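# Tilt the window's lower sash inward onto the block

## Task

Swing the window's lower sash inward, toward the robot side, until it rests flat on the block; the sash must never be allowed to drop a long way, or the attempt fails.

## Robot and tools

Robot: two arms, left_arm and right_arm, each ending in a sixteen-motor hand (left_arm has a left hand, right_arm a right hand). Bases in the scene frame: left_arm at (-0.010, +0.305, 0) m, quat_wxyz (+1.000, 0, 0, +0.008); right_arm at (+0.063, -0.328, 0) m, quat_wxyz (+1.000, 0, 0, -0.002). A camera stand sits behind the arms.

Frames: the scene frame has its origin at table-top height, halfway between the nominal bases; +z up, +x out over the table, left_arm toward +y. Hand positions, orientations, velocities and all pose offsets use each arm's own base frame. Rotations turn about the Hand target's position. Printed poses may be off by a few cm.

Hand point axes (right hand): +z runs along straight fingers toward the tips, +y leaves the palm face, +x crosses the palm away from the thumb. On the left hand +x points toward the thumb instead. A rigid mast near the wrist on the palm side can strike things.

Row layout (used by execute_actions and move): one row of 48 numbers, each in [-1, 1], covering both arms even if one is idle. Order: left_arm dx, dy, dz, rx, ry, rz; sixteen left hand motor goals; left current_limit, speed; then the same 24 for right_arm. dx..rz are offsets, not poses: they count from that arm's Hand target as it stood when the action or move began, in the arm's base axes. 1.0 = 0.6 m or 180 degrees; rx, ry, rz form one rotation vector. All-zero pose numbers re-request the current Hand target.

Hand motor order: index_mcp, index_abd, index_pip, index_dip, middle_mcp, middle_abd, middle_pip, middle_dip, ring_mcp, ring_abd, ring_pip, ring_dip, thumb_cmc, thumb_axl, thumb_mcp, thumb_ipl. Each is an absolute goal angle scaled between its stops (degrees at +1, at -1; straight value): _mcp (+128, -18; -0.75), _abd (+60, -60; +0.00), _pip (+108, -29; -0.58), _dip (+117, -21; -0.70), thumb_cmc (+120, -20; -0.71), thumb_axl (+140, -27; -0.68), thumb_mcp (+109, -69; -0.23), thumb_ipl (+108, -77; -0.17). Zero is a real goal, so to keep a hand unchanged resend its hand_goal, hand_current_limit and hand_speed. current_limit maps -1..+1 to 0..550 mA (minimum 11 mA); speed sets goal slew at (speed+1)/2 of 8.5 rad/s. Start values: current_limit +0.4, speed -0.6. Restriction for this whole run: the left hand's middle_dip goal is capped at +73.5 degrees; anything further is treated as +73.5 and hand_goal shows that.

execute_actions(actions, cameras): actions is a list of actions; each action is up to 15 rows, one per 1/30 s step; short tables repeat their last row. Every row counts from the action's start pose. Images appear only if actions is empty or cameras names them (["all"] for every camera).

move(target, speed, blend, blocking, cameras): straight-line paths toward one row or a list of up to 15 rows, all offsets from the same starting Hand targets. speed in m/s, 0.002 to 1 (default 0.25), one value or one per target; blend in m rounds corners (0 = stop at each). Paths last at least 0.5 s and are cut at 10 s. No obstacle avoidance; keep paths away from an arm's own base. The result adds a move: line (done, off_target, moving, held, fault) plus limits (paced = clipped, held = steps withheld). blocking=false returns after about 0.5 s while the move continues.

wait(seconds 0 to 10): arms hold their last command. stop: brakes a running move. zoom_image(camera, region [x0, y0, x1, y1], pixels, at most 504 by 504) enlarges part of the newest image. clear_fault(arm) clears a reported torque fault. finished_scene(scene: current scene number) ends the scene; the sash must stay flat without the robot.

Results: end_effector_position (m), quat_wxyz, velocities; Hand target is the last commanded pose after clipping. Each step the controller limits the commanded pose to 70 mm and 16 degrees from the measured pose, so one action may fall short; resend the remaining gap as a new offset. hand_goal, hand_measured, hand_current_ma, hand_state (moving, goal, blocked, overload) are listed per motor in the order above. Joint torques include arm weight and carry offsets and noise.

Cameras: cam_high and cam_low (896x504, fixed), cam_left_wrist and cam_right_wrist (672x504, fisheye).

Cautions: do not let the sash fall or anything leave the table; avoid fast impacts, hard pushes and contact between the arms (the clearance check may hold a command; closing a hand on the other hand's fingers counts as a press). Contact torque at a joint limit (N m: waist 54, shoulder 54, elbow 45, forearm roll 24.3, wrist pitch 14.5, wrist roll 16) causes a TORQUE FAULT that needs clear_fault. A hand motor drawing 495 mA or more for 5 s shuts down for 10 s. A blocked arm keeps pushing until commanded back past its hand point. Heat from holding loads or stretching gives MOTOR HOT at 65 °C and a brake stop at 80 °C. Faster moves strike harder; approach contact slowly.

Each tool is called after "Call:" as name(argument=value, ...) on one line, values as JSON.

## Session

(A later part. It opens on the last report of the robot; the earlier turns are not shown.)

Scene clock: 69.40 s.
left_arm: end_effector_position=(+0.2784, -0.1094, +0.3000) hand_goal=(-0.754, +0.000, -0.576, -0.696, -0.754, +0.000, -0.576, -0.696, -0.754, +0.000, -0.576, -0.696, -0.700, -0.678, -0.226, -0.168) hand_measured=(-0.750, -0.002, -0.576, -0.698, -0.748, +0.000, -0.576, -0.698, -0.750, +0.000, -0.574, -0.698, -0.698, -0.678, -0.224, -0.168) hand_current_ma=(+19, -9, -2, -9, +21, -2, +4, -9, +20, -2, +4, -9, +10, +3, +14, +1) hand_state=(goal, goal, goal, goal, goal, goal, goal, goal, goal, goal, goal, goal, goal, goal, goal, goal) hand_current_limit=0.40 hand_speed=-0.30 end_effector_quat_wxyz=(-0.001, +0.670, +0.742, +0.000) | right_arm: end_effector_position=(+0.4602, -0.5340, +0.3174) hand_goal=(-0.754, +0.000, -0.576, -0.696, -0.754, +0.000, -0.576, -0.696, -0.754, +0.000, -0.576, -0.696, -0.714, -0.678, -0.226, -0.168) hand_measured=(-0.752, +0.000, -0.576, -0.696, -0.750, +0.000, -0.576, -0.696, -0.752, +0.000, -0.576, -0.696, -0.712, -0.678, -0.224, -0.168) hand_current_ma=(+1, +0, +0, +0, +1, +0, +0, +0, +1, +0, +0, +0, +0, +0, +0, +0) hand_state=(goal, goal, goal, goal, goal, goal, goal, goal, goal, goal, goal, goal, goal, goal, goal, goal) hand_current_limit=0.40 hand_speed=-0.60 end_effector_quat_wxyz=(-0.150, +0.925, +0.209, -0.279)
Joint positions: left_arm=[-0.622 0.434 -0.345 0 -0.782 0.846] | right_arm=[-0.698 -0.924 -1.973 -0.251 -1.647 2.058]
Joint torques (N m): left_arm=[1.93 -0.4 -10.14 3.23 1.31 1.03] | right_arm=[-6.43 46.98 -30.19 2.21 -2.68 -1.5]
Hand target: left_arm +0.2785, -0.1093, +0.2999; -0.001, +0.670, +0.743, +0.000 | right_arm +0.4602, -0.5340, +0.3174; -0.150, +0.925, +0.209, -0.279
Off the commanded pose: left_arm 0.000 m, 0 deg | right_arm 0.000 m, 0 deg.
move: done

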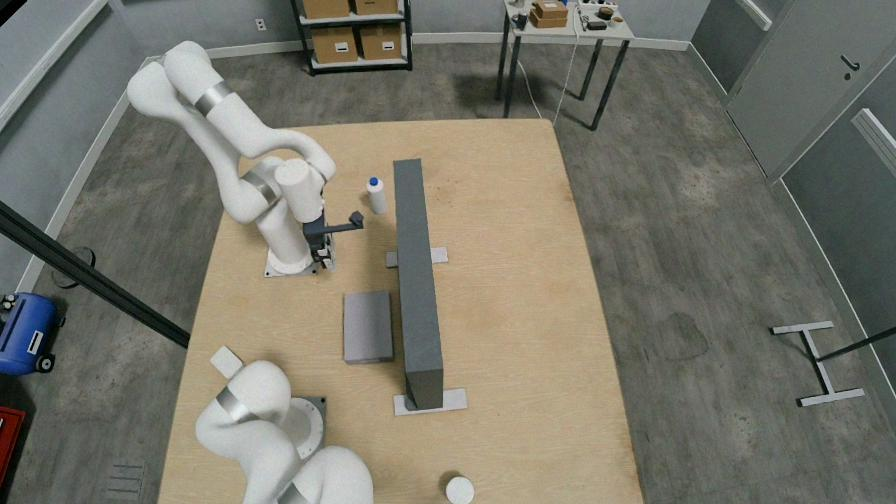

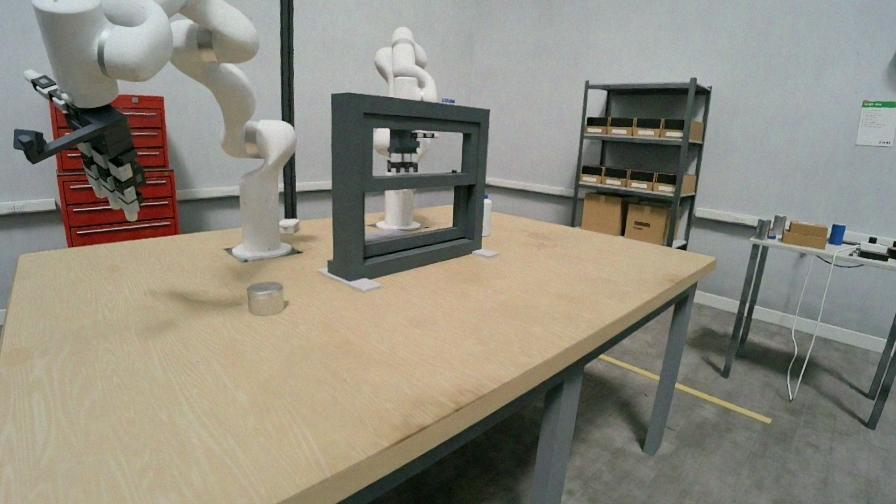

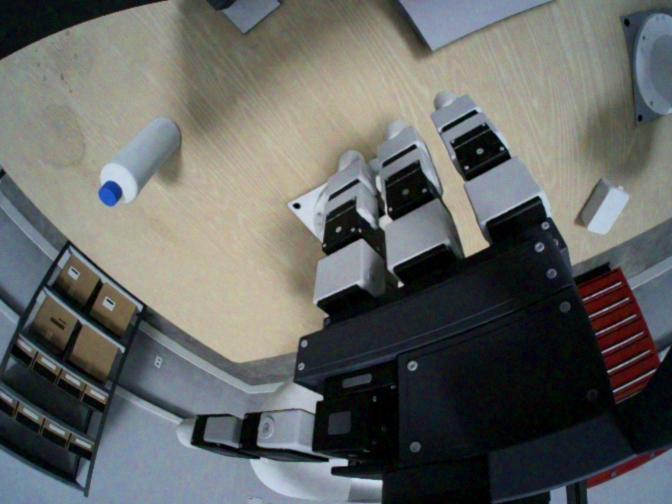

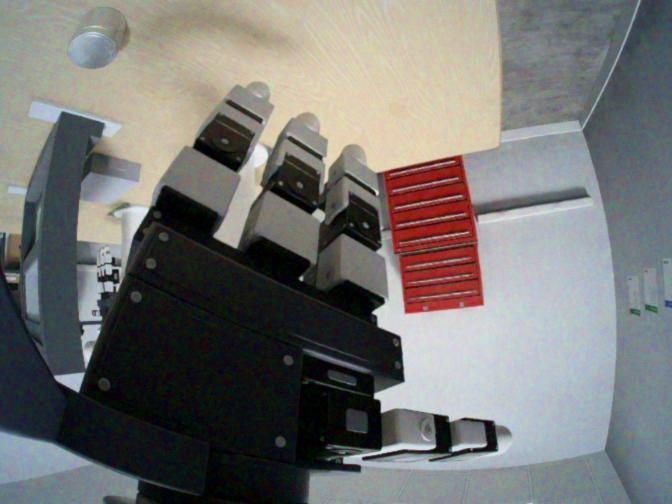

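Call:
move(target=[0,0,-0.167,0,0,0,-0.754,0,-0.576,-0.696,-0.754,0,-0.576,-0.696,-0.754,0,-0.576,-0.696,-0.7,-0.678,-0.226,-0.168,0.4,-0.3,0,0,0,0,0,0,-0.754,0,-0.576,-0.696,-0.754,0,-0.576,-0.696,-0.754,0,-0.576,-0.696,-0.714,-0.678,-0.226,-0.168,0.4,-0.6], speed=0.2)

Call:
move(target=[0,0,-0.083,0,0,0,-0.754,0,-0.576,-0.696,-0.754,0,-0.576,-0.696,-0.754,0,-0.576,-0.696,-0.7,-0.678,-0.226,-0.168,0.4,-0.3,0,0,0,0,0,0,-0.754,0,-0.576,-0.696,-0.754,0,-0.576,-0.696,-0.754,0,-0.576,-0.696,-0.714,-0.678,-0.226,-0.168,0.4,-0.6], speed=0.2, cameras=["cam_high","cam_left_wrist"])

Scene clock: 71.03 s.
left_arm: end_effector_position=(+0.2785, -0.1093, +0.1998) hand_goal=(-0.754, +0.000, -0.576, -0.696, -0.754, +0.000, -0.576, -0.696, -0.754, +0.000, -0.576, -0.696, -0.700, -0.678, -0.226, -0.168) hand_measured=(-0.750, -0.002, -0.576, -0.698, -0.750, +0.000, -0.576, -0.698, -0.750, +0.000, -0.574, -0.698, -0.698, -0.678, -0.224, -0.168) hand_current_ma=(+19, -9, -2, -9, +20, -2, +4, -9, +19, -2, +4, -9, +10, +3, +15, +1) hand_state=(goal, goal, goal, goal, goal, goal, goal, goal, goal, goal, goal, goal, goal, goal, goal, goal) hand_current_limit=0.40 hand_speed=-0.30 end_effector_quat_wxyz=(-0.001, +0.670, +0.743, +0.000) | right_arm: end_effector_position=(+0.4602, -0.5340, +0.3174) hand_goal=(-0.754, +0.000, -0.576, -0.696, -0.754, +0.000, -0.576, -0.696, -0.754, +0.000, -0.576, -0.696, -0.714, -0.678, -0.226, -0.168) hand_measured=(-0.752, +0.000, -0.576, -0.696, -0.750, +0.000, -0.576, -0.696, -0.752, +0.000, -0.576, -0.696, -0.712, -0.678, -0.224, -0.168) hand_current_ma=(+1, +0, +0, +0, +1, +0, +0, +0, +1, +0, +0, +0, +0, +0, +0, +0) hand_state=(goal, goal, goal, goal, goal, goal, goal, goal, goal, goal, goal, goal, goal, goal, goal, goal) hand_current_limit=0.40 hand_speed=-0.60 end_effector_quat_wxyz=(-0.150, +0.925, +0.209, -0.279)
Joint positions: left_arm=[-0.622 0.176 -0.243 0 -0.422 0.847] | right_arm=[-0.698 -0.924 -1.973 -0.251 -1.647 2.058]
Joint torques (N m): left_arm=[6.77 2.06 -14.11 2.83 1.26 0.79] | right_arm=[-8.56 48.36 -30.22 2.64 -2.79 -1.57]
Hand target: left_arm +0.2785, -0.1093, +0.1997; -0.001, +0.670, +0.743, +0.000 | right_arm +0.4602, -0.5340, +0.3174; -0.150, +0.925, +0.209, -0.279
Off the commanded pose: left_arm 0.000 m, 0 deg | right_arm 0.000 m, 0 deg.
move: done

Scene clock: 72.03 s.
left_arm: end_effector_position=(+0.2785, -0.1093, +0.1500) hand_goal=(-0.754, +0.000, -0.576, -0.696, -0.754, +0.000, -0.576, -0.696, -0.754, +0.000, -0.576, -0.696, -0.700, -0.678, -0.226, -0.168) hand_measured=(-0.750, -0.002, -0.576, -0.698, -0.750, +0.000, -0.576, -0.698, -0.750, +0.000, -0.574, -0.698, -0.698, -0.678, -0.224, -0.168) hand_current_ma=(+19, -9, -2, -9, +19, -2, +4, -9, +19, -2, +4, -9, +10, +3, +15, +1) hand_state=(goal, goal, goal, goal, goal, goal, goal, goal, goal, goal, goal, goal, goal, goal, goal, goal) hand_current_limit=0.40 hand_speed=-0.30 end_effector_quat_wxyz=(-0.001, +0.670, +0.742, +0.000) | right_arm: end_effector_position=(+0.4602, -0.5340, +0.3174) hand_goal=(-0.754, +0.000, -0.576, -0.696, -0.754, +0.000, -0.576, -0.696, -0.754, +0.000, -0.576, -0.696, -0.714, -0.678, -0.226, -0.168) hand_measured=(-0.752, +0.000, -0.576, -0.696, -0.750, +0.000, -0.576, -0.696, -0.752, +0.000, -0.576, -0.696, -0.712, -0.678, -0.224, -0.168) hand_current_ma=(+1, +0, +0, +0, +1, +0, +0, +0, +1, +0, +0, +0, +0, +0, +0, +0) hand_state=(goal, goal, goal, goal, goal, goal, goal, goal, goal, goal, goal, goal, goal, goal, goal, goal) hand_current_limit=0.40 hand_speed=-0.60 end_effector_quat_wxyz=(-0.150, +0.925, +0.209, -0.279)
Joint positions: left_arm=[-0.622 -0.01 -0.227 -0.001 -0.219 0.847] | right_arm=[-0.698 -0.924 -1.973 -0.251 -1.647 2.058]
Joint torques (N m): left_arm=[6.86 7.82 -12.5 2.79 1.28 -1.08] | right_arm=[-6.9 47.62 -31.32 2.23 -2.65 -1.49]
Hand target: left_arm +0.2785, -0.1093, +0.1499; -0.001, +0.670, +0.743, +0.000 | right_arm +0.4602, -0.5340, +0.3174; -0.150, +0.925, +0.209, -0.279
Off the commanded pose: left_arm 0.000 m, 0 deg | right_arm 0.000 m, 0 deg.
move: done
Images, in order (width x height): cam_high 896x504, cam_left_wrist 672x504.

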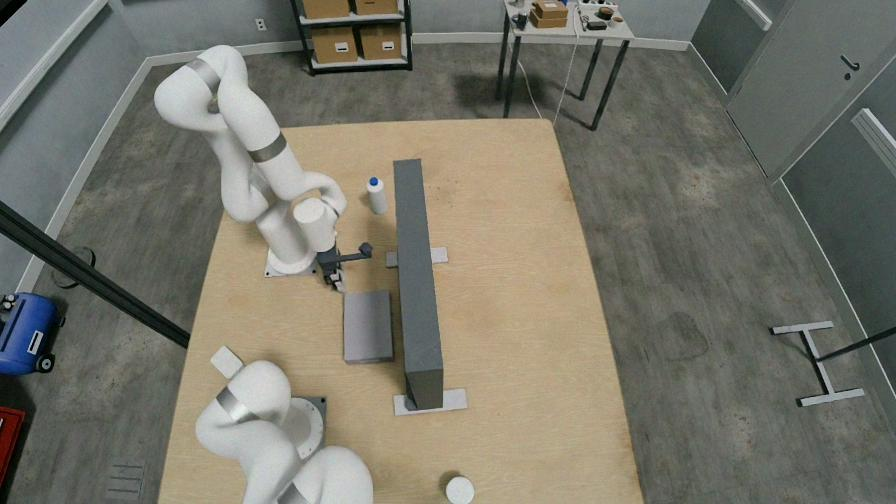

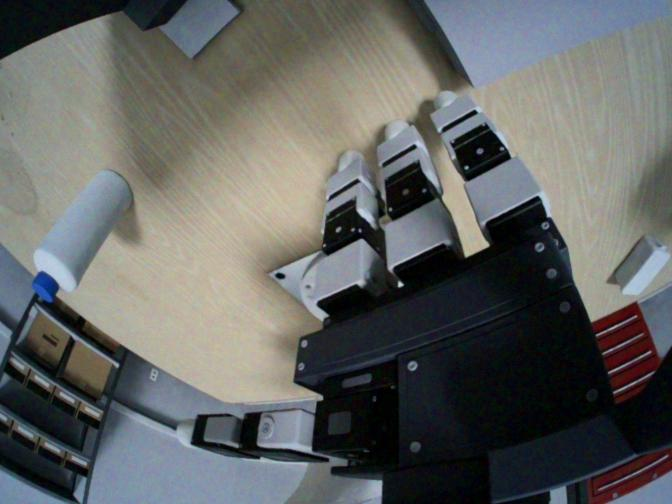

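Call:
move(target=[[0,0,0.4,0,0,0,-1,0,-0.314,-0.696,-1,0,-0.314,-0.696,-1,0,-0.314,-0.696,0.143,-0.678,-0.226,-0.168,0.4,-0.3,0,0,0,0,0,0,-0.754,0,-0.576,-0.696,-0.754,0,-0.576,-0.696,-0.754,0,-0.576,-0.696,-0.714,-0.678,-0.226,-0.168,0.4,-0.6],[0.047,-0.153,0.5,0.167,-0.136,-0.483,-1,0,-0.314,-0.696,-1,0,-0.314,-0.696,-1,0,-0.314,-0.696,0.143,-0.678,-0.226,-0.168,0.4,-0.3,0,0,0,0,0,0,-0.754,0,-0.576,-0.696,-0.754,0,-0.576,-0.696,-0.754,0,-0.576,-0.696,-0.714,-0.678,-0.226,-0.168,0.4,-0.6]], speed=0.3, blend=0.05, cameras=["all"])

Scene clock: 79.97 s.
left_arm: end_effector_position=(+0.3067, -0.2011, +0.4500) hand_goal=(-1.000, +0.000, -0.314, -0.696, -1.000, +0.000, -0.314, -0.696, -1.000, +0.000, -0.314, -0.696, +0.142, -0.678, -0.226, -0.168) hand_measured=(-0.992, +0.000, -0.316, -0.698, -0.994, +0.000, -0.316, -0.698, -0.994, +0.000, -0.316, -0.698, +0.144, -0.678, -0.224, -0.168) hand_current_ma=(+33, -2, -11, -9, +29, -2, -9, -9, +27, -2, -10, -9, +8, +3, +15, +1) hand_state=(goal, goal, goal, goal, goal, goal, goal, goal, goal, goal, goal, goal, goal, goal, goal, goal) hand_current_limit=0.40 hand_speed=-0.30 end_effector_quat_wxyz=(-0.016, +0.952, +0.049, +0.301) | right_arm: end_effector_position=(+0.4602, -0.5340, +0.3174) hand_goal=(-0.754, +0.000, -0.576, -0.696, -0.754, +0.000, -0.576, -0.696, -0.754, +0.000, -0.576, -0.696, -0.714, -0.678, -0.226, -0.168) hand_measured=(-0.752, +0.000, -0.576, -0.696, -0.750, +0.000, -0.576, -0.696, -0.752, +0.000, -0.576, -0.696, -0.712, -0.678, -0.224, -0.168) hand_current_ma=(+1, +0, +0, +0, +1, +0, +0, +0, +1, +0, +0, +0, +0, +0, +0, +0) hand_state=(goal, goal, goal, goal, goal, goal, goal, goal, goal, goal, goal, goal, goal, goal, goal, goal) hand_current_limit=0.40 hand_speed=-0.60 end_effector_quat_wxyz=(-0.150, +0.925, +0.209, -0.279)
Joint positions: left_arm=[-0.709 0.684 -0.439 0.636 -0.782 1.946] | right_arm=[-0.698 -0.924 -1.973 -0.251 -1.647 2.058]
Joint torques (N m): left_arm=[5.41 -5.78 -18.01 -1.91 1.5 1.08] | right_arm=[-7.47 46.3 -30.74 2.32 -2.63 -1.45]
Hand target: left_arm +0.3067, -0.2011, +0.4499; -0.016, +0.952, +0.049, +0.301 | right_arm +0.4602, -0.5340, +0.3174; -0.150, +0.925, +0.209, -0.279
Off the commanded pose: left_arm 0.000 m, 0 deg | right_arm 0.000 m, 0 deg.
move: done

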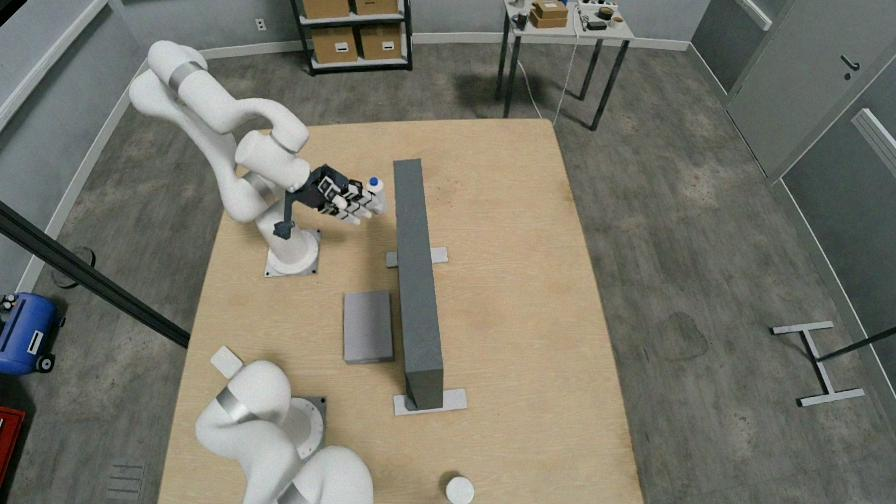

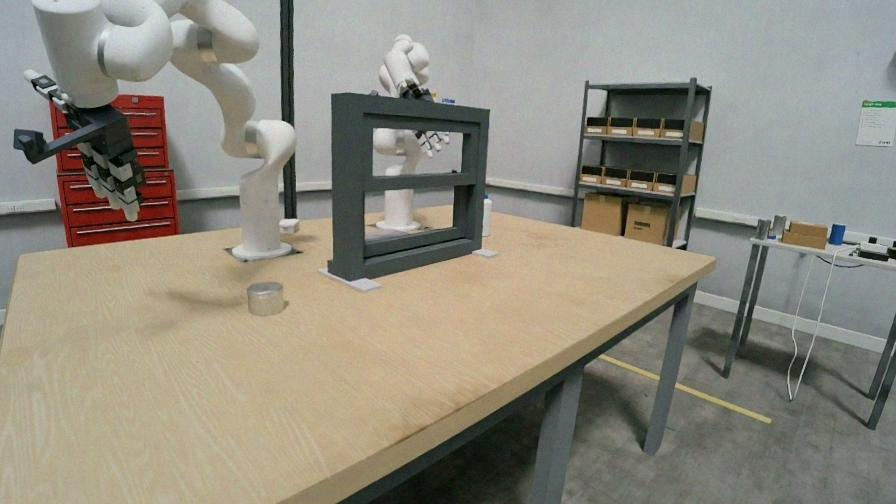

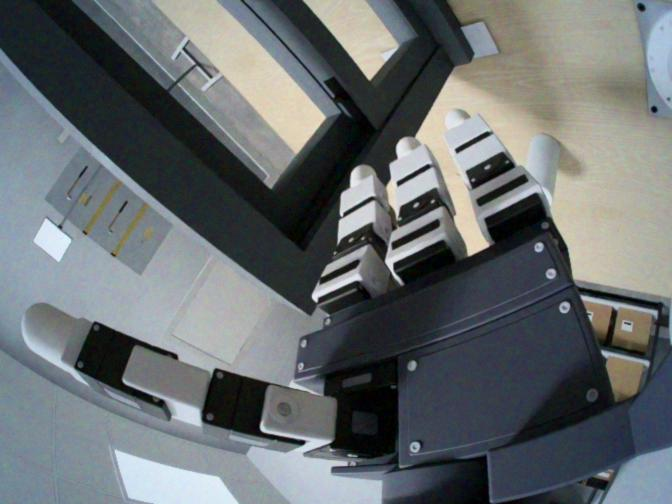

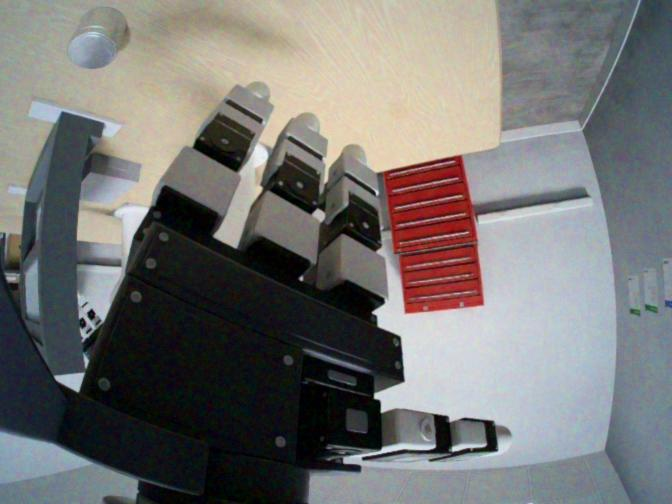

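Call:
zoom_image(camera="cam_left_wrist", region=[290, 50, 410, 210])

Scaled by 3.150 from the camera's 672x504 image, which has a finer 960x720 frame.

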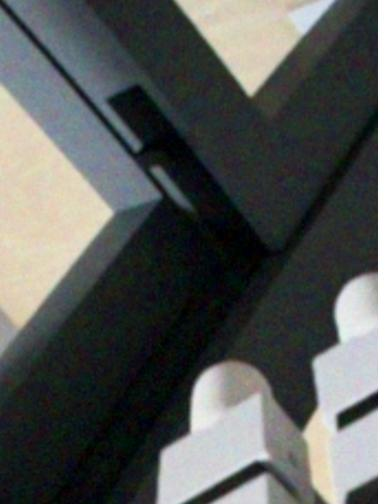

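Call:
move(target=[0.1,0.0,-0.05,0,0,0,-1,0,-0.314,-0.696,-1,0,-0.314,-0.696,-1,0,-0.314,-0.696,0.143,-0.678,-0.226,-0.168,0.4,-0.3,0,0,0,0,0,0,-0.754,0,-0.576,-0.696,-0.754,0,-0.576,-0.696,-0.754,0,-0.576,-0.696,-0.714,-0.678,-0.226,-0.168,0.4,-0.6], speed=0.1, cameras=["cam_left_wrist","cam_low"])

Call:
zoom_image(camera="cam_left_wrist", region=[290, 50, 410, 210])

Call:
zoom_image(camera="cam_low", region=[420, 130, 490, 190])

Scene clock: 81.73 s.
left_arm: end_effector_position=(+0.3667, -0.2011, +0.4200) hand_goal=(-1.000, +0.000, -0.314, -0.696, -1.000, +0.000, -0.314, -0.696, -1.000, +0.000, -0.314, -0.696, +0.142, -0.678, -0.226, -0.168) hand_measured=(-1.000, +0.018, -0.318, -0.698, -0.994, +0.000, -0.316, -0.698, -0.994, +0.000, -0.316, -0.698, +0.144, -0.678, -0.224, -0.168) hand_current_ma=(+0, +68, -17, -9, +29, -2, -9, -9, +27, -1, -10, -9, +8, +3, +15, +1) hand_state=(goal, goal, goal, goal, goal, goal, goal, goal, goal, goal, goal, goal, goal, goal, goal, goal) hand_current_limit=0.40 hand_speed=-0.30 end_effector_quat_wxyz=(-0.016, +0.952, +0.049, +0.301) | right_arm: end_effector_position=(+0.4602, -0.5340, +0.3174) hand_goal=(-0.754, +0.000, -0.576, -0.696, -0.754, +0.000, -0.576, -0.696, -0.754, +0.000, -0.576, -0.696, -0.714, -0.678, -0.226, -0.168) hand_measured=(-0.752, +0.000, -0.576, -0.696, -0.750, +0.000, -0.576, -0.696, -0.752, +0.000, -0.576, -0.696, -0.712, -0.678, -0.224, -0.168) hand_current_ma=(+1, +0, +0, +0, +1, +0, +0, +0, +1, +0, +0, +0, +0, +0, +0, +0) hand_state=(goal, goal, goal, goal, goal, goal, goal, goal, goal, goal, goal, goal, goal, goal, goal, goal) hand_current_limit=0.40 hand_speed=-0.60 end_effector_quat_wxyz=(-0.150, +0.925, +0.209, -0.279)
Joint positions: left_arm=[-0.553 0.492 -0.47 0.708 -0.571 1.955] | right_arm=[-0.698 -0.924 -1.973 -0.251 -1.647 2.058]
Joint torques (N m): left_arm=[6.25 0.65 -18.01 3.35 1.6 -1.11] | right_arm=[-8.45 47.88 -30.38 2.6 -2.74 -1.42]
Hand target: left_arm +0.3667, -0.2011, +0.4199; -0.016, +0.952, +0.049, +0.301 | right_arm +0.4602, -0.5340, +0.3174; -0.150, +0.925, +0.209, -0.279
Off the commanded pose: left_arm 0.000 m, 0 deg | right_arm 0.000 m, 0 deg.
move: done
Images, in order (width x height): cam_low 896x504, cam_left_wrist 672x504.

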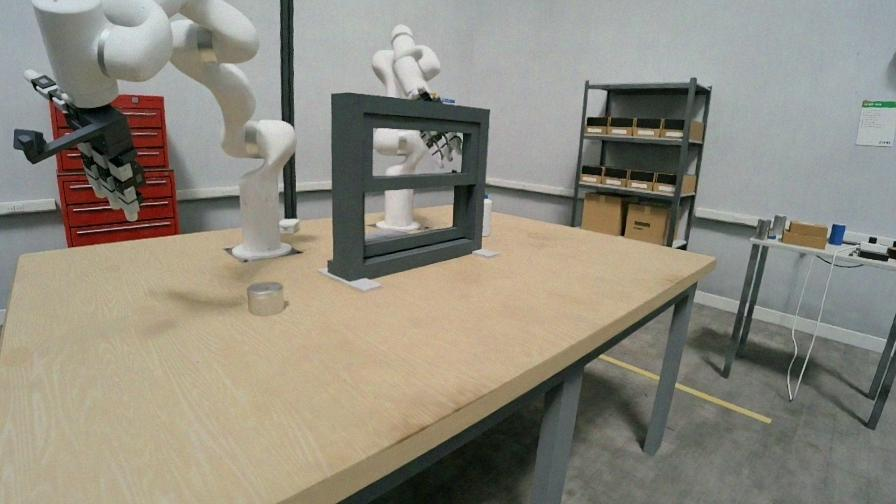

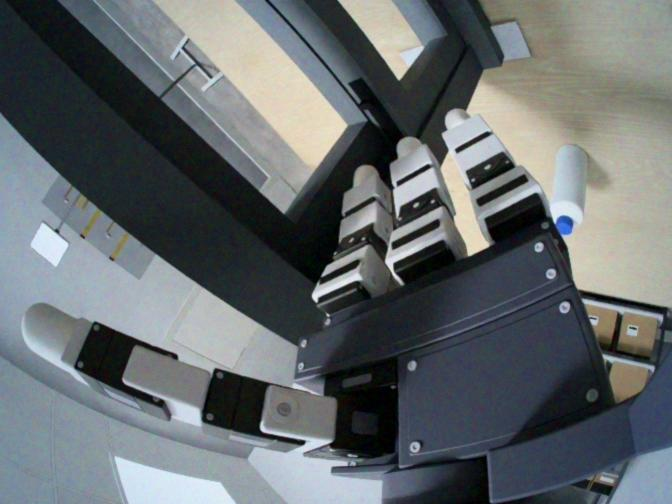

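Scaled by 3.150 from the camera's 672x504 image, which has a finer 960x720 frame.

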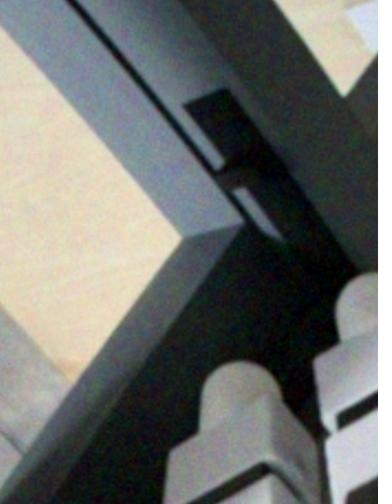

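Scaled by 7.200 from the camera's 896x504 image, which has a finer 1280x720 frame.

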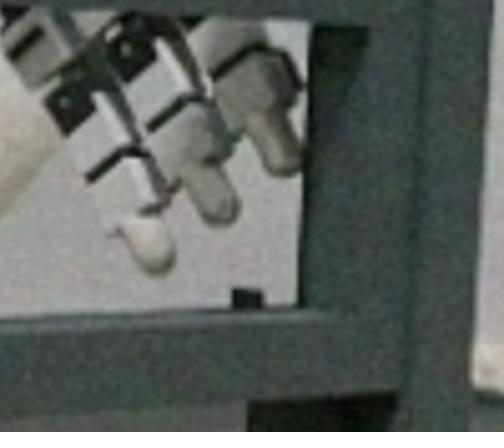

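Call:
move(target=[[-0.01,-0.013,0,0,0,0,-1,0,-0.314,-0.696,-1,0,-0.314,-0.696,-1,0,-0.314,-0.696,0.143,-0.678,-0.226,-0.168,0.4,-0.3,0,0,0,0,0,0,-0.754,0,-0.576,-0.696,-0.754,0,-0.576,-0.696,-0.754,0,-0.576,-0.696,-0.714,-0.678,-0.226,-0.168,0.4,-0.6],[-0.01,-0.013,-0.05,0,0,0,-1,0,-0.314,-0.696,-1,0,-0.314,-0.696,-1,0,-0.314,-0.696,0.143,-0.678,-0.226,-0.168,0.4,-0.3,0,0,0,0,0,0,-0.754,0,-0.576,-0.696,-0.754,0,-0.576,-0.696,-0.754,0,-0.576,-0.696,-0.714,-0.678,-0.226,-0.168,0.4,-0.6]], speed=0.1, cameras=["cam_left_wrist","cam_low"])

Call:
zoom_image(camera="cam_left_wrist", region=[310, 70, 430, 230])

Call:
zoom_image(camera="cam_low", region=[420, 130, 490, 190])

Scene clock: 83.40 s.
left_arm: end_effector_position=(+0.3607, -0.2089, +0.3900) hand_goal=(-1.000, +0.000, -0.314, -0.696, -1.000, +0.000, -0.314, -0.696, -1.000, +0.000, -0.314, -0.696, +0.142, -0.678, -0.226, -0.168) hand_measured=(-1.000, +0.008, -0.316, -0.698, -0.994, +0.000, -0.316, -0.698, -0.994, +0.000, -0.316, -0.698, +0.144, -0.678, -0.224, -0.168) hand_current_ma=(+2, +27, -11, -9, +28, -1, -9, -9, +27, -1, -10, -9, +8, +3, +15, +1) hand_state=(goal, goal, goal, goal, goal, goal, goal, goal, goal, goal, goal, goal, goal, goal, goal, goal) hand_current_limit=0.40 hand_speed=-0.30 end_effector_quat_wxyz=(-0.016, +0.952, +0.049, +0.301) | right_arm: end_effector_position=(+0.4602, -0.5340, +0.3174) hand_goal=(-0.754, +0.000, -0.576, -0.696, -0.754, +0.000, -0.576, -0.696, -0.754, +0.000, -0.576, -0.696, -0.714, -0.678, -0.226, -0.168) hand_measured=(-0.752, +0.000, -0.576, -0.696, -0.750, +0.000, -0.576, -0.696, -0.752, +0.000, -0.576, -0.696, -0.712, -0.678, -0.224, -0.168) hand_current_ma=(+1, +0, +0, +0, +1, +0, +0, +0, +1, +0, +0, +0, +0, +0, +0, +0) hand_state=(goal, goal, goal, goal, goal, goal, goal, goal, goal, goal, goal, goal, goal, goal, goal, goal) hand_current_limit=0.40 hand_speed=-0.60 end_effector_quat_wxyz=(-0.150, +0.925, +0.209, -0.279)
Joint positions: left_arm=[-0.592 0.461 -0.418 0.814 -0.533 1.804] | right_arm=[-0.698 -0.924 -1.973 -0.251 -1.647 2.058]
Joint torques (N m): left_arm=[-7.53 -0.43 -11.34 3.52 1.53 -0.98] | right_arm=[-8.07 48.02 -30.27 2.39 -2.54 -1.51]
Hand target: left_arm +0.3607, -0.2089, +0.3899; -0.016, +0.952, +0.049, +0.301 | right_arm +0.4602, -0.5340, +0.3174; -0.150, +0.925, +0.209, -0.279
Off the commanded pose: left_arm 0.000 m, 0 deg | right_arm 0.000 m, 0 deg.
move: done
Images, in order (width x height): cam_low 896x504, cam_left_wrist 672x504.

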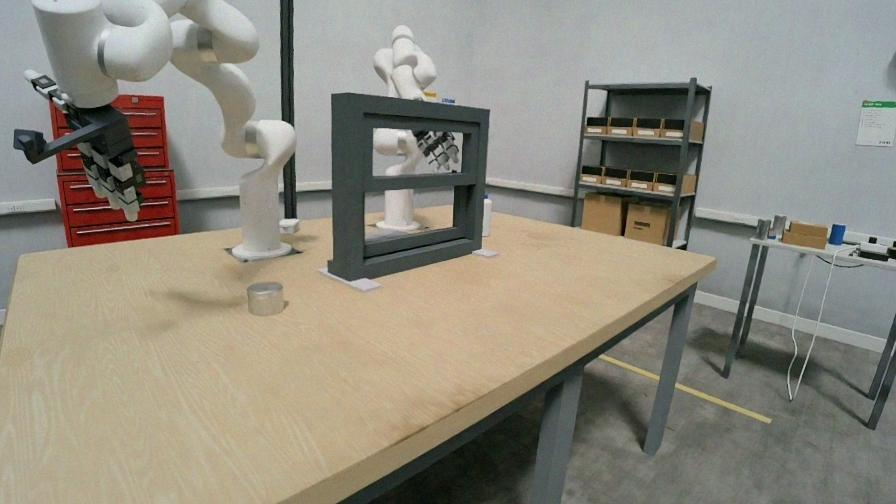

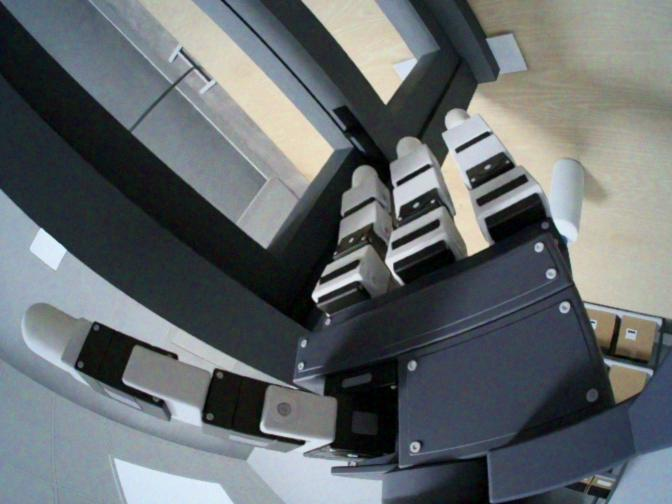

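Scaled by 3.150 from the camera's 672x504 image, which has a finer 960x720 frame.

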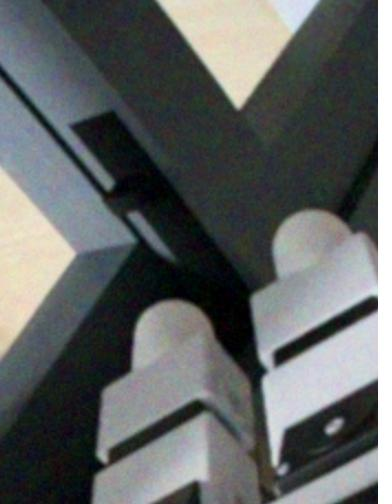

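Scaled by 7.200 from the camera's 896x504 image, which has a finer 1280x720 frame.

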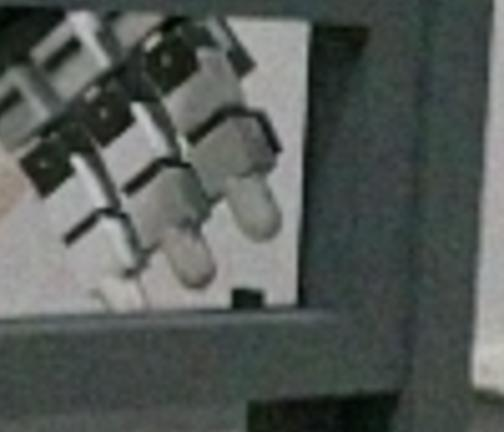

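Call:
move(target=[[0.018,0.0,-0.0,0,0,0,-1,0,-0.314,-0.696,-1,0,-0.314,-0.696,-1,0,-0.314,-0.696,0.143,-0.678,-0.226,-0.168,0.8,-0.3,0,0,0,0,0,0,-0.754,0,-0.576,-0.696,-0.754,0,-0.576,-0.696,-0.754,0,-0.576,-0.696,-0.714,-0.678,-0.226,-0.168,0.4,-0.6],[0.018,0.0,-0.03,0,0,0,-1,0,-0.314,-0.696,-1,0,-0.314,-0.696,-1,0,-0.314,-0.696,0.143,-0.678,-0.226,-0.168,0.8,-0.3,0,0,0,0,0,0,-0.754,0,-0.576,-0.696,-0.754,0,-0.576,-0.696,-0.754,0,-0.576,-0.696,-0.714,-0.678,-0.226,-0.168,0.4,-0.6]], speed=0.08, cameras=["cam_left_wrist","cam_low"])

Call:
zoom_image(camera="cam_left_wrist", region=[310, 70, 430, 230])

Call:
zoom_image(camera="cam_low", region=[420, 130, 490, 190])

Scene clock: 91.07 s.
left_arm: end_effector_position=(+0.3715, -0.2089, +0.3720) hand_goal=(-1.000, +0.000, -0.314, -0.696, -1.000, +0.000, -0.314, -0.696, -1.000, +0.000, -0.314, -0.696, +0.142, -0.678, -0.226, -0.168) hand_measured=(-1.000, +0.008, -0.316, -0.698, -0.994, +0.000, -0.316, -0.698, -0.994, +0.000, -0.316, -0.698, +0.144, -0.678, -0.224, -0.168) hand_current_ma=(+2, +26, -11, -9, +28, -1, -9, -9, +27, -1, -10, -9, +9, +3, +15, +1) hand_state=(goal, goal, goal, goal, goal, goal, goal, goal, goal, goal, goal, goal, goal, goal, goal, goal) hand_current_limit=0.80 hand_speed=-0.30 end_effector_quat_wxyz=(-0.016, +0.952, +0.049, +0.301) | right_arm: end_effector_position=(+0.4602, -0.5340, +0.3174) hand_goal=(-0.754, +0.000, -0.576, -0.696, -0.754, +0.000, -0.576, -0.696, -0.754, +0.000, -0.576, -0.696, -0.714, -0.678, -0.226, -0.168) hand_measured=(-0.752, +0.000, -0.576, -0.696, -0.750, +0.000, -0.576, -0.696, -0.752, +0.000, -0.576, -0.696, -0.712, -0.678, -0.224, -0.168) hand_current_ma=(+1, +0, +0, +0, +1, +0, +0, +0, +1, +0, +0, +0, +0, +0, +0, +0) hand_state=(goal, goal, goal, goal, goal, goal, goal, goal, goal, goal, goal, goal, goal, goal, goal, goal) hand_current_limit=0.40 hand_speed=-0.60 end_effector_quat_wxyz=(-0.150, +0.925, +0.209, -0.279)
Joint positions: left_arm=[-0.569 0.404 -0.409 0.897 -0.477 1.725] | right_arm=[-0.698 -0.924 -1.973 -0.251 -1.647 2.058]
Joint torques (N m): left_arm=[-6.88 0.88 -11.16 3.25 1.44 -0.8] | right_arm=[-5.86 48.77 -30.67 2.06 -2.51 -1.54]
Hand target: left_arm +0.3715, -0.2089, +0.3719; -0.016, +0.952, +0.049, +0.301 | right_arm +0.4602, -0.5340, +0.3174; -0.150, +0.925, +0.209, -0.279
Off the commanded pose: left_arm 0.000 m, 0 deg | right_arm 0.000 m, 0 deg.
move: done
Images, in order (width x height): cam_low 896x504, cam_left_wrist 672x504.

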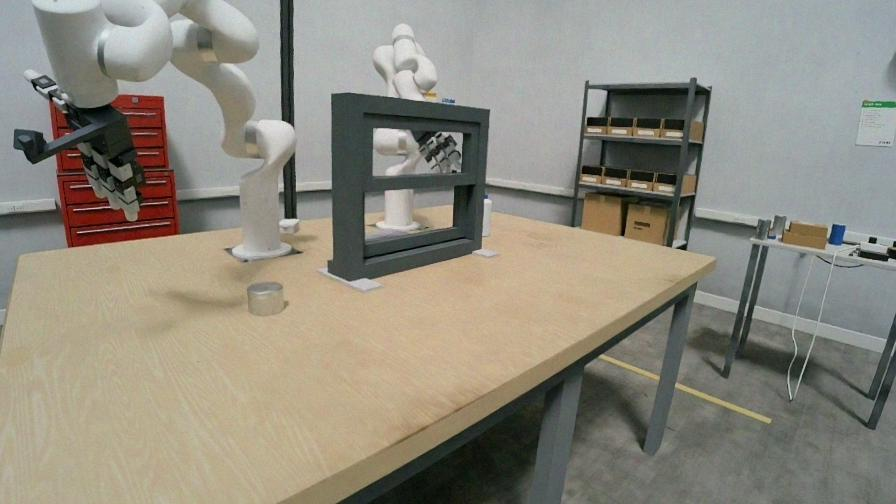

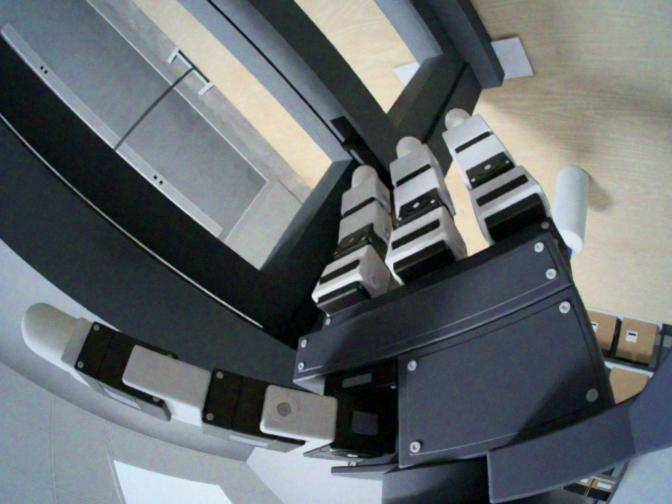

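Scaled by 3.150 from the camera's 672x504 image, which has a finer 960x720 frame.

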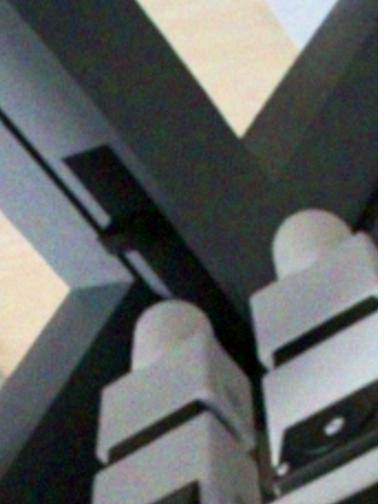

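Scaled by 7.200 from the camera's 896x504 image, which has a finer 1280x720 frame.

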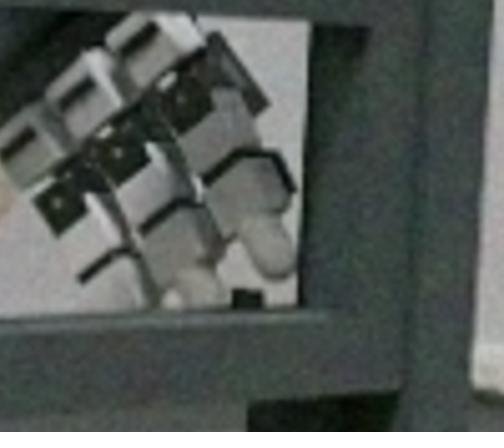

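Call:
move(target=[[0.0,0.0,-0.018,0,0,0,-1,0,-0.314,-0.696,-1,0,-0.314,-0.696,-1,0,-0.314,-0.696,0.143,-0.678,-0.226,-0.168,0.8,-0.3,0,0,0,0,0,0,-0.754,0,-0.576,-0.696,-0.754,0,-0.576,-0.696,-0.754,0,-0.576,-0.696,-0.714,-0.678,-0.226,-0.168,0.4,-0.6],[0.003,-0.025,-0.018,0,0,0,-1,0,-0.314,-0.696,-1,0,-0.314,-0.696,-1,0,-0.314,-0.696,0.143,-0.678,-0.226,-0.168,0.8,-0.3,0,0,0,0,0,0,-0.754,0,-0.576,-0.696,-0.754,0,-0.576,-0.696,-0.754,0,-0.576,-0.696,-0.714,-0.678,-0.226,-0.168,0.4,-0.6]], speed=0.08, cameras=["cam_left_wrist","cam_low"])

Call:
zoom_image(camera="cam_left_wrist", region=[310, 70, 430, 230])

Call:
zoom_image(camera="cam_low", region=[420, 130, 490, 190])

Scene clock: 92.67 s.
left_arm: end_effector_position=(+0.3733, -0.2239, +0.3612) hand_goal=(-1.000, +0.000, -0.314, -0.696, -1.000, +0.000, -0.314, -0.696, -1.000, +0.000, -0.314, -0.696, +0.142, -0.678, -0.226, -0.168) hand_measured=(-1.000, +0.002, -0.338, -0.704, -0.994, +0.000, -0.316, -0.698, -0.994, +0.000, -0.316, -0.698, +0.144, -0.678, -0.224, -0.168) hand_current_ma=(-1, +10, -110, -37, +28, -1, -9, -9, +27, -1, -10, -9, +9, +3, +15, +1) hand_state=(goal, goal, blocked, goal, goal, goal, goal, goal, goal, goal, goal, goal, goal, goal, goal, goal) hand_current_limit=0.80 hand_speed=-0.30 end_effector_quat_wxyz=(-0.016, +0.952, +0.049, +0.301) | right_arm: end_effector_position=(+0.4602, -0.5340, +0.3174) hand_goal=(-0.754, +0.000, -0.576, -0.696, -0.754, +0.000, -0.576, -0.696, -0.754, +0.000, -0.576, -0.696, -0.714, -0.678, -0.226, -0.168) hand_measured=(-0.752, +0.000, -0.576, -0.696, -0.750, +0.000, -0.576, -0.696, -0.752, +0.000, -0.576, -0.696, -0.712, -0.678, -0.224, -0.168) hand_current_ma=(+1, +0, +0, +0, +1, +0, +0, +0, +1, +0, +0, +0, +0, +0, +0, +0) hand_state=(goal, goal, goal, goal, goal, goal, goal, goal, goal, goal, goal, goal, goal, goal, goal, goal) hand_current_limit=0.40 hand_speed=-0.60 end_effector_quat_wxyz=(-0.150, +0.925, +0.209, -0.279)
Joint positions: left_arm=[-0.612 0.354 -0.416 0.972 -0.476 1.607] | right_arm=[-0.698 -0.924 -1.973 -0.251 -1.647 2.058]
Joint torques (N m): left_arm=[-7.87 3.18 -17.34 3.28 -0.39 -0.96] | right_arm=[-7.55 47.91 -31.07 2.01 -2.6 -1.46]
Hand target: left_arm +0.3733, -0.2239, +0.3611; -0.016, +0.952, +0.049, +0.301 | right_arm +0.4602, -0.5340, +0.3174; -0.150, +0.925, +0.209, -0.279
Off the commanded pose: left_arm 0.000 m, 0 deg | right_arm 0.000 m, 0 deg.
move: done
Images, in order (width x height): cam_low 896x504, cam_left_wrist 672x504.

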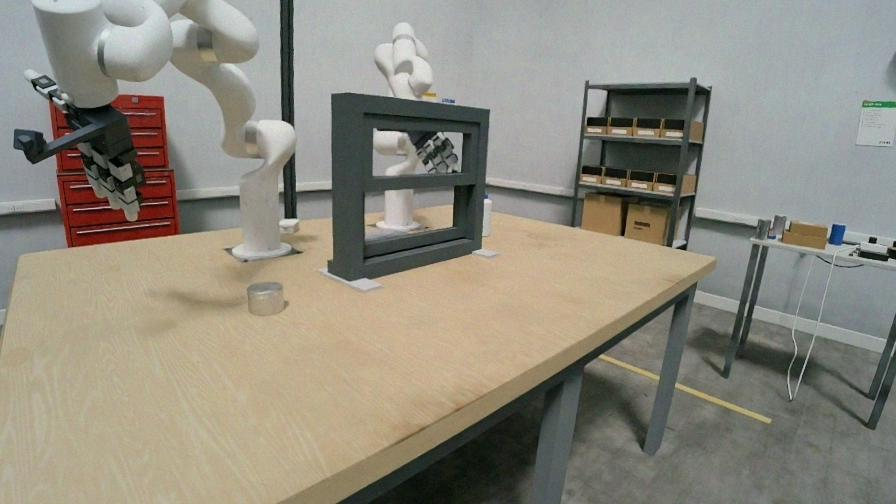

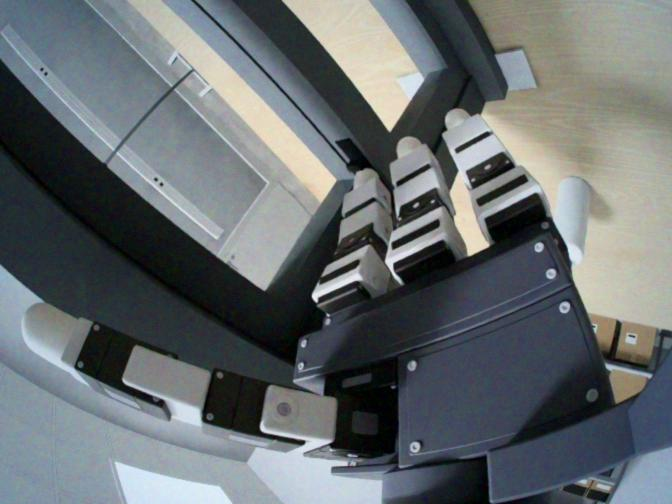

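Scaled by 3.150 from the camera's 672x504 image, which has a finer 960x720 frame.

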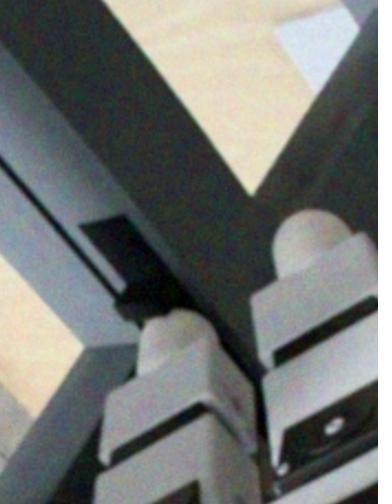

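Scaled by 7.200 from the camera's 896x504 image, which has a finer 1280x720 frame.

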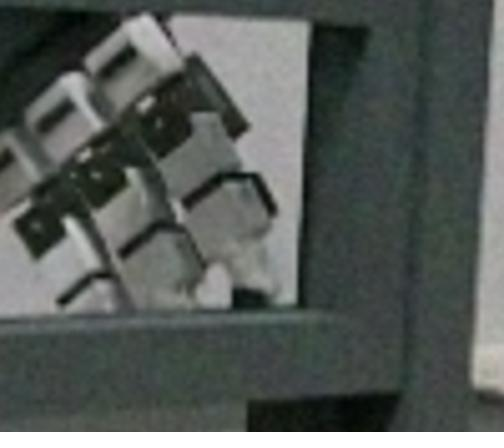

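Call:
move(target=[[0.002,-0.017,0,0,0,0,-1,0,-0.314,-0.696,-1,0,-0.314,-0.696,-1,0,-0.314,-0.696,0.143,-0.678,-0.226,-0.168,0.8,-0.3,0,0,0,0,0,0,-0.754,0,-0.576,-0.696,-0.754,0,-0.576,-0.696,-0.754,0,-0.576,-0.696,-0.714,-0.678,-0.226,-0.168,0.4,-0.6]], speed=0.06, cameras=["cam_left_wrist","cam_low"])

Call:
zoom_image(camera="cam_left_wrist", region=[310, 70, 430, 230])

Call:
zoom_image(camera="cam_low", region=[420, 130, 490, 190])

Scene clock: 93.67 s.
left_arm: end_effector_position=(+0.3745, -0.2341, +0.3612) hand_goal=(-1.000, +0.000, -0.314, -0.696, -1.000, +0.000, -0.314, -0.696, -1.000, +0.000, -0.314, -0.696, +0.142, -0.678, -0.226, -0.168) hand_measured=(-1.000, +0.004, -0.372, -0.718, -0.994, +0.000, -0.316, -0.698, -0.994, +0.000, -0.316, -0.698, +0.144, -0.678, -0.224, -0.168) hand_current_ma=(-3, +17, -263, -100, +28, -1, -9, -9, +27, -1, -10, -9, +9, +3, +15, +1) hand_state=(goal, goal, blocked, blocked, goal, goal, goal, goal, goal, goal, goal, goal, goal, goal, goal, goal) hand_current_limit=0.80 hand_speed=-0.30 end_effector_quat_wxyz=(-0.016, +0.952, +0.049, +0.301) | right_arm: end_effector_position=(+0.4602, -0.5340, +0.3174) hand_goal=(-0.754, +0.000, -0.576, -0.696, -0.754, +0.000, -0.576, -0.696, -0.754, +0.000, -0.576, -0.696, -0.714, -0.678, -0.226, -0.168) hand_measured=(-0.752, +0.000, -0.576, -0.696, -0.750, +0.000, -0.576, -0.696, -0.752, +0.000, -0.576, -0.696, -0.712, -0.678, -0.224, -0.168) hand_current_ma=(+1, +0, +0, +0, +1, +0, +0, +0, +1, +0, +0, +0, +0, +0, +0, +0) hand_state=(goal, goal, goal, goal, goal, goal, goal, goal, goal, goal, goal, goal, goal, goal, goal, goal) hand_current_limit=0.40 hand_speed=-0.60 end_effector_quat_wxyz=(-0.150, +0.925, +0.209, -0.279)
Joint positions: left_arm=[-0.64 0.331 -0.431 0.984 -0.487 1.571] | right_arm=[-0.698 -0.924 -1.973 -0.251 -1.647 2.058]
Joint torques (N m): left_arm=[-6.1 3.5 -17.91 3.78 0.04 -0.85] | right_arm=[-6.42 48.03 -30.12 2.15 -2.7 -1.48]
Hand target: left_arm +0.3745, -0.2341, +0.3611; -0.016, +0.952, +0.049, +0.301 | right_arm +0.4602, -0.5340, +0.3174; -0.150, +0.925, +0.209, -0.279
Off the commanded pose: left_arm 0.000 m, 0 deg | right_arm 0.000 m, 0 deg.
move: done
Images, in order (width x height): cam_low 896x504, cam_left_wrist 672x504.

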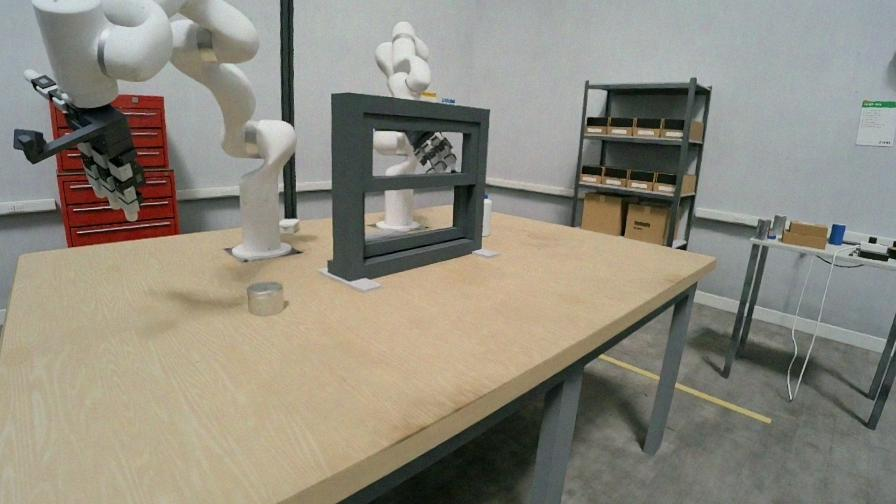

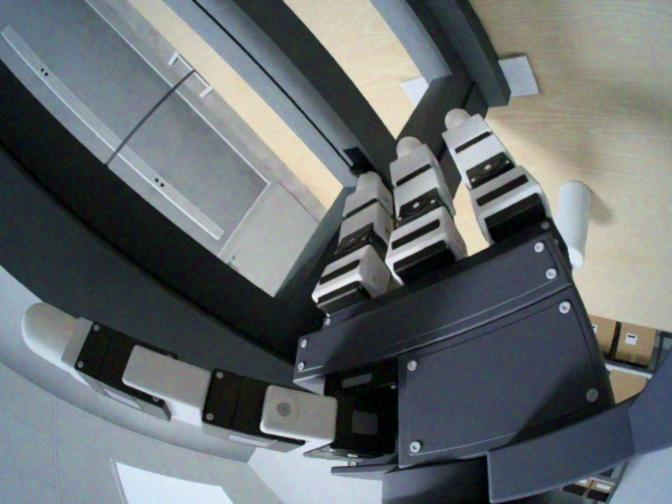

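Scaled by 3.150 from the camera's 672x504 image, which has a finer 960x720 frame.

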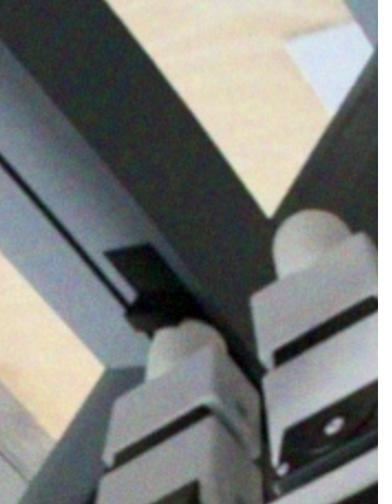

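Scaled by 7.200 from the camera's 896x504 image, which has a finer 1280x720 frame.

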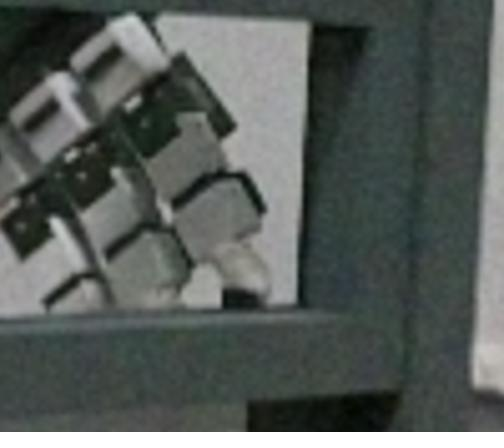

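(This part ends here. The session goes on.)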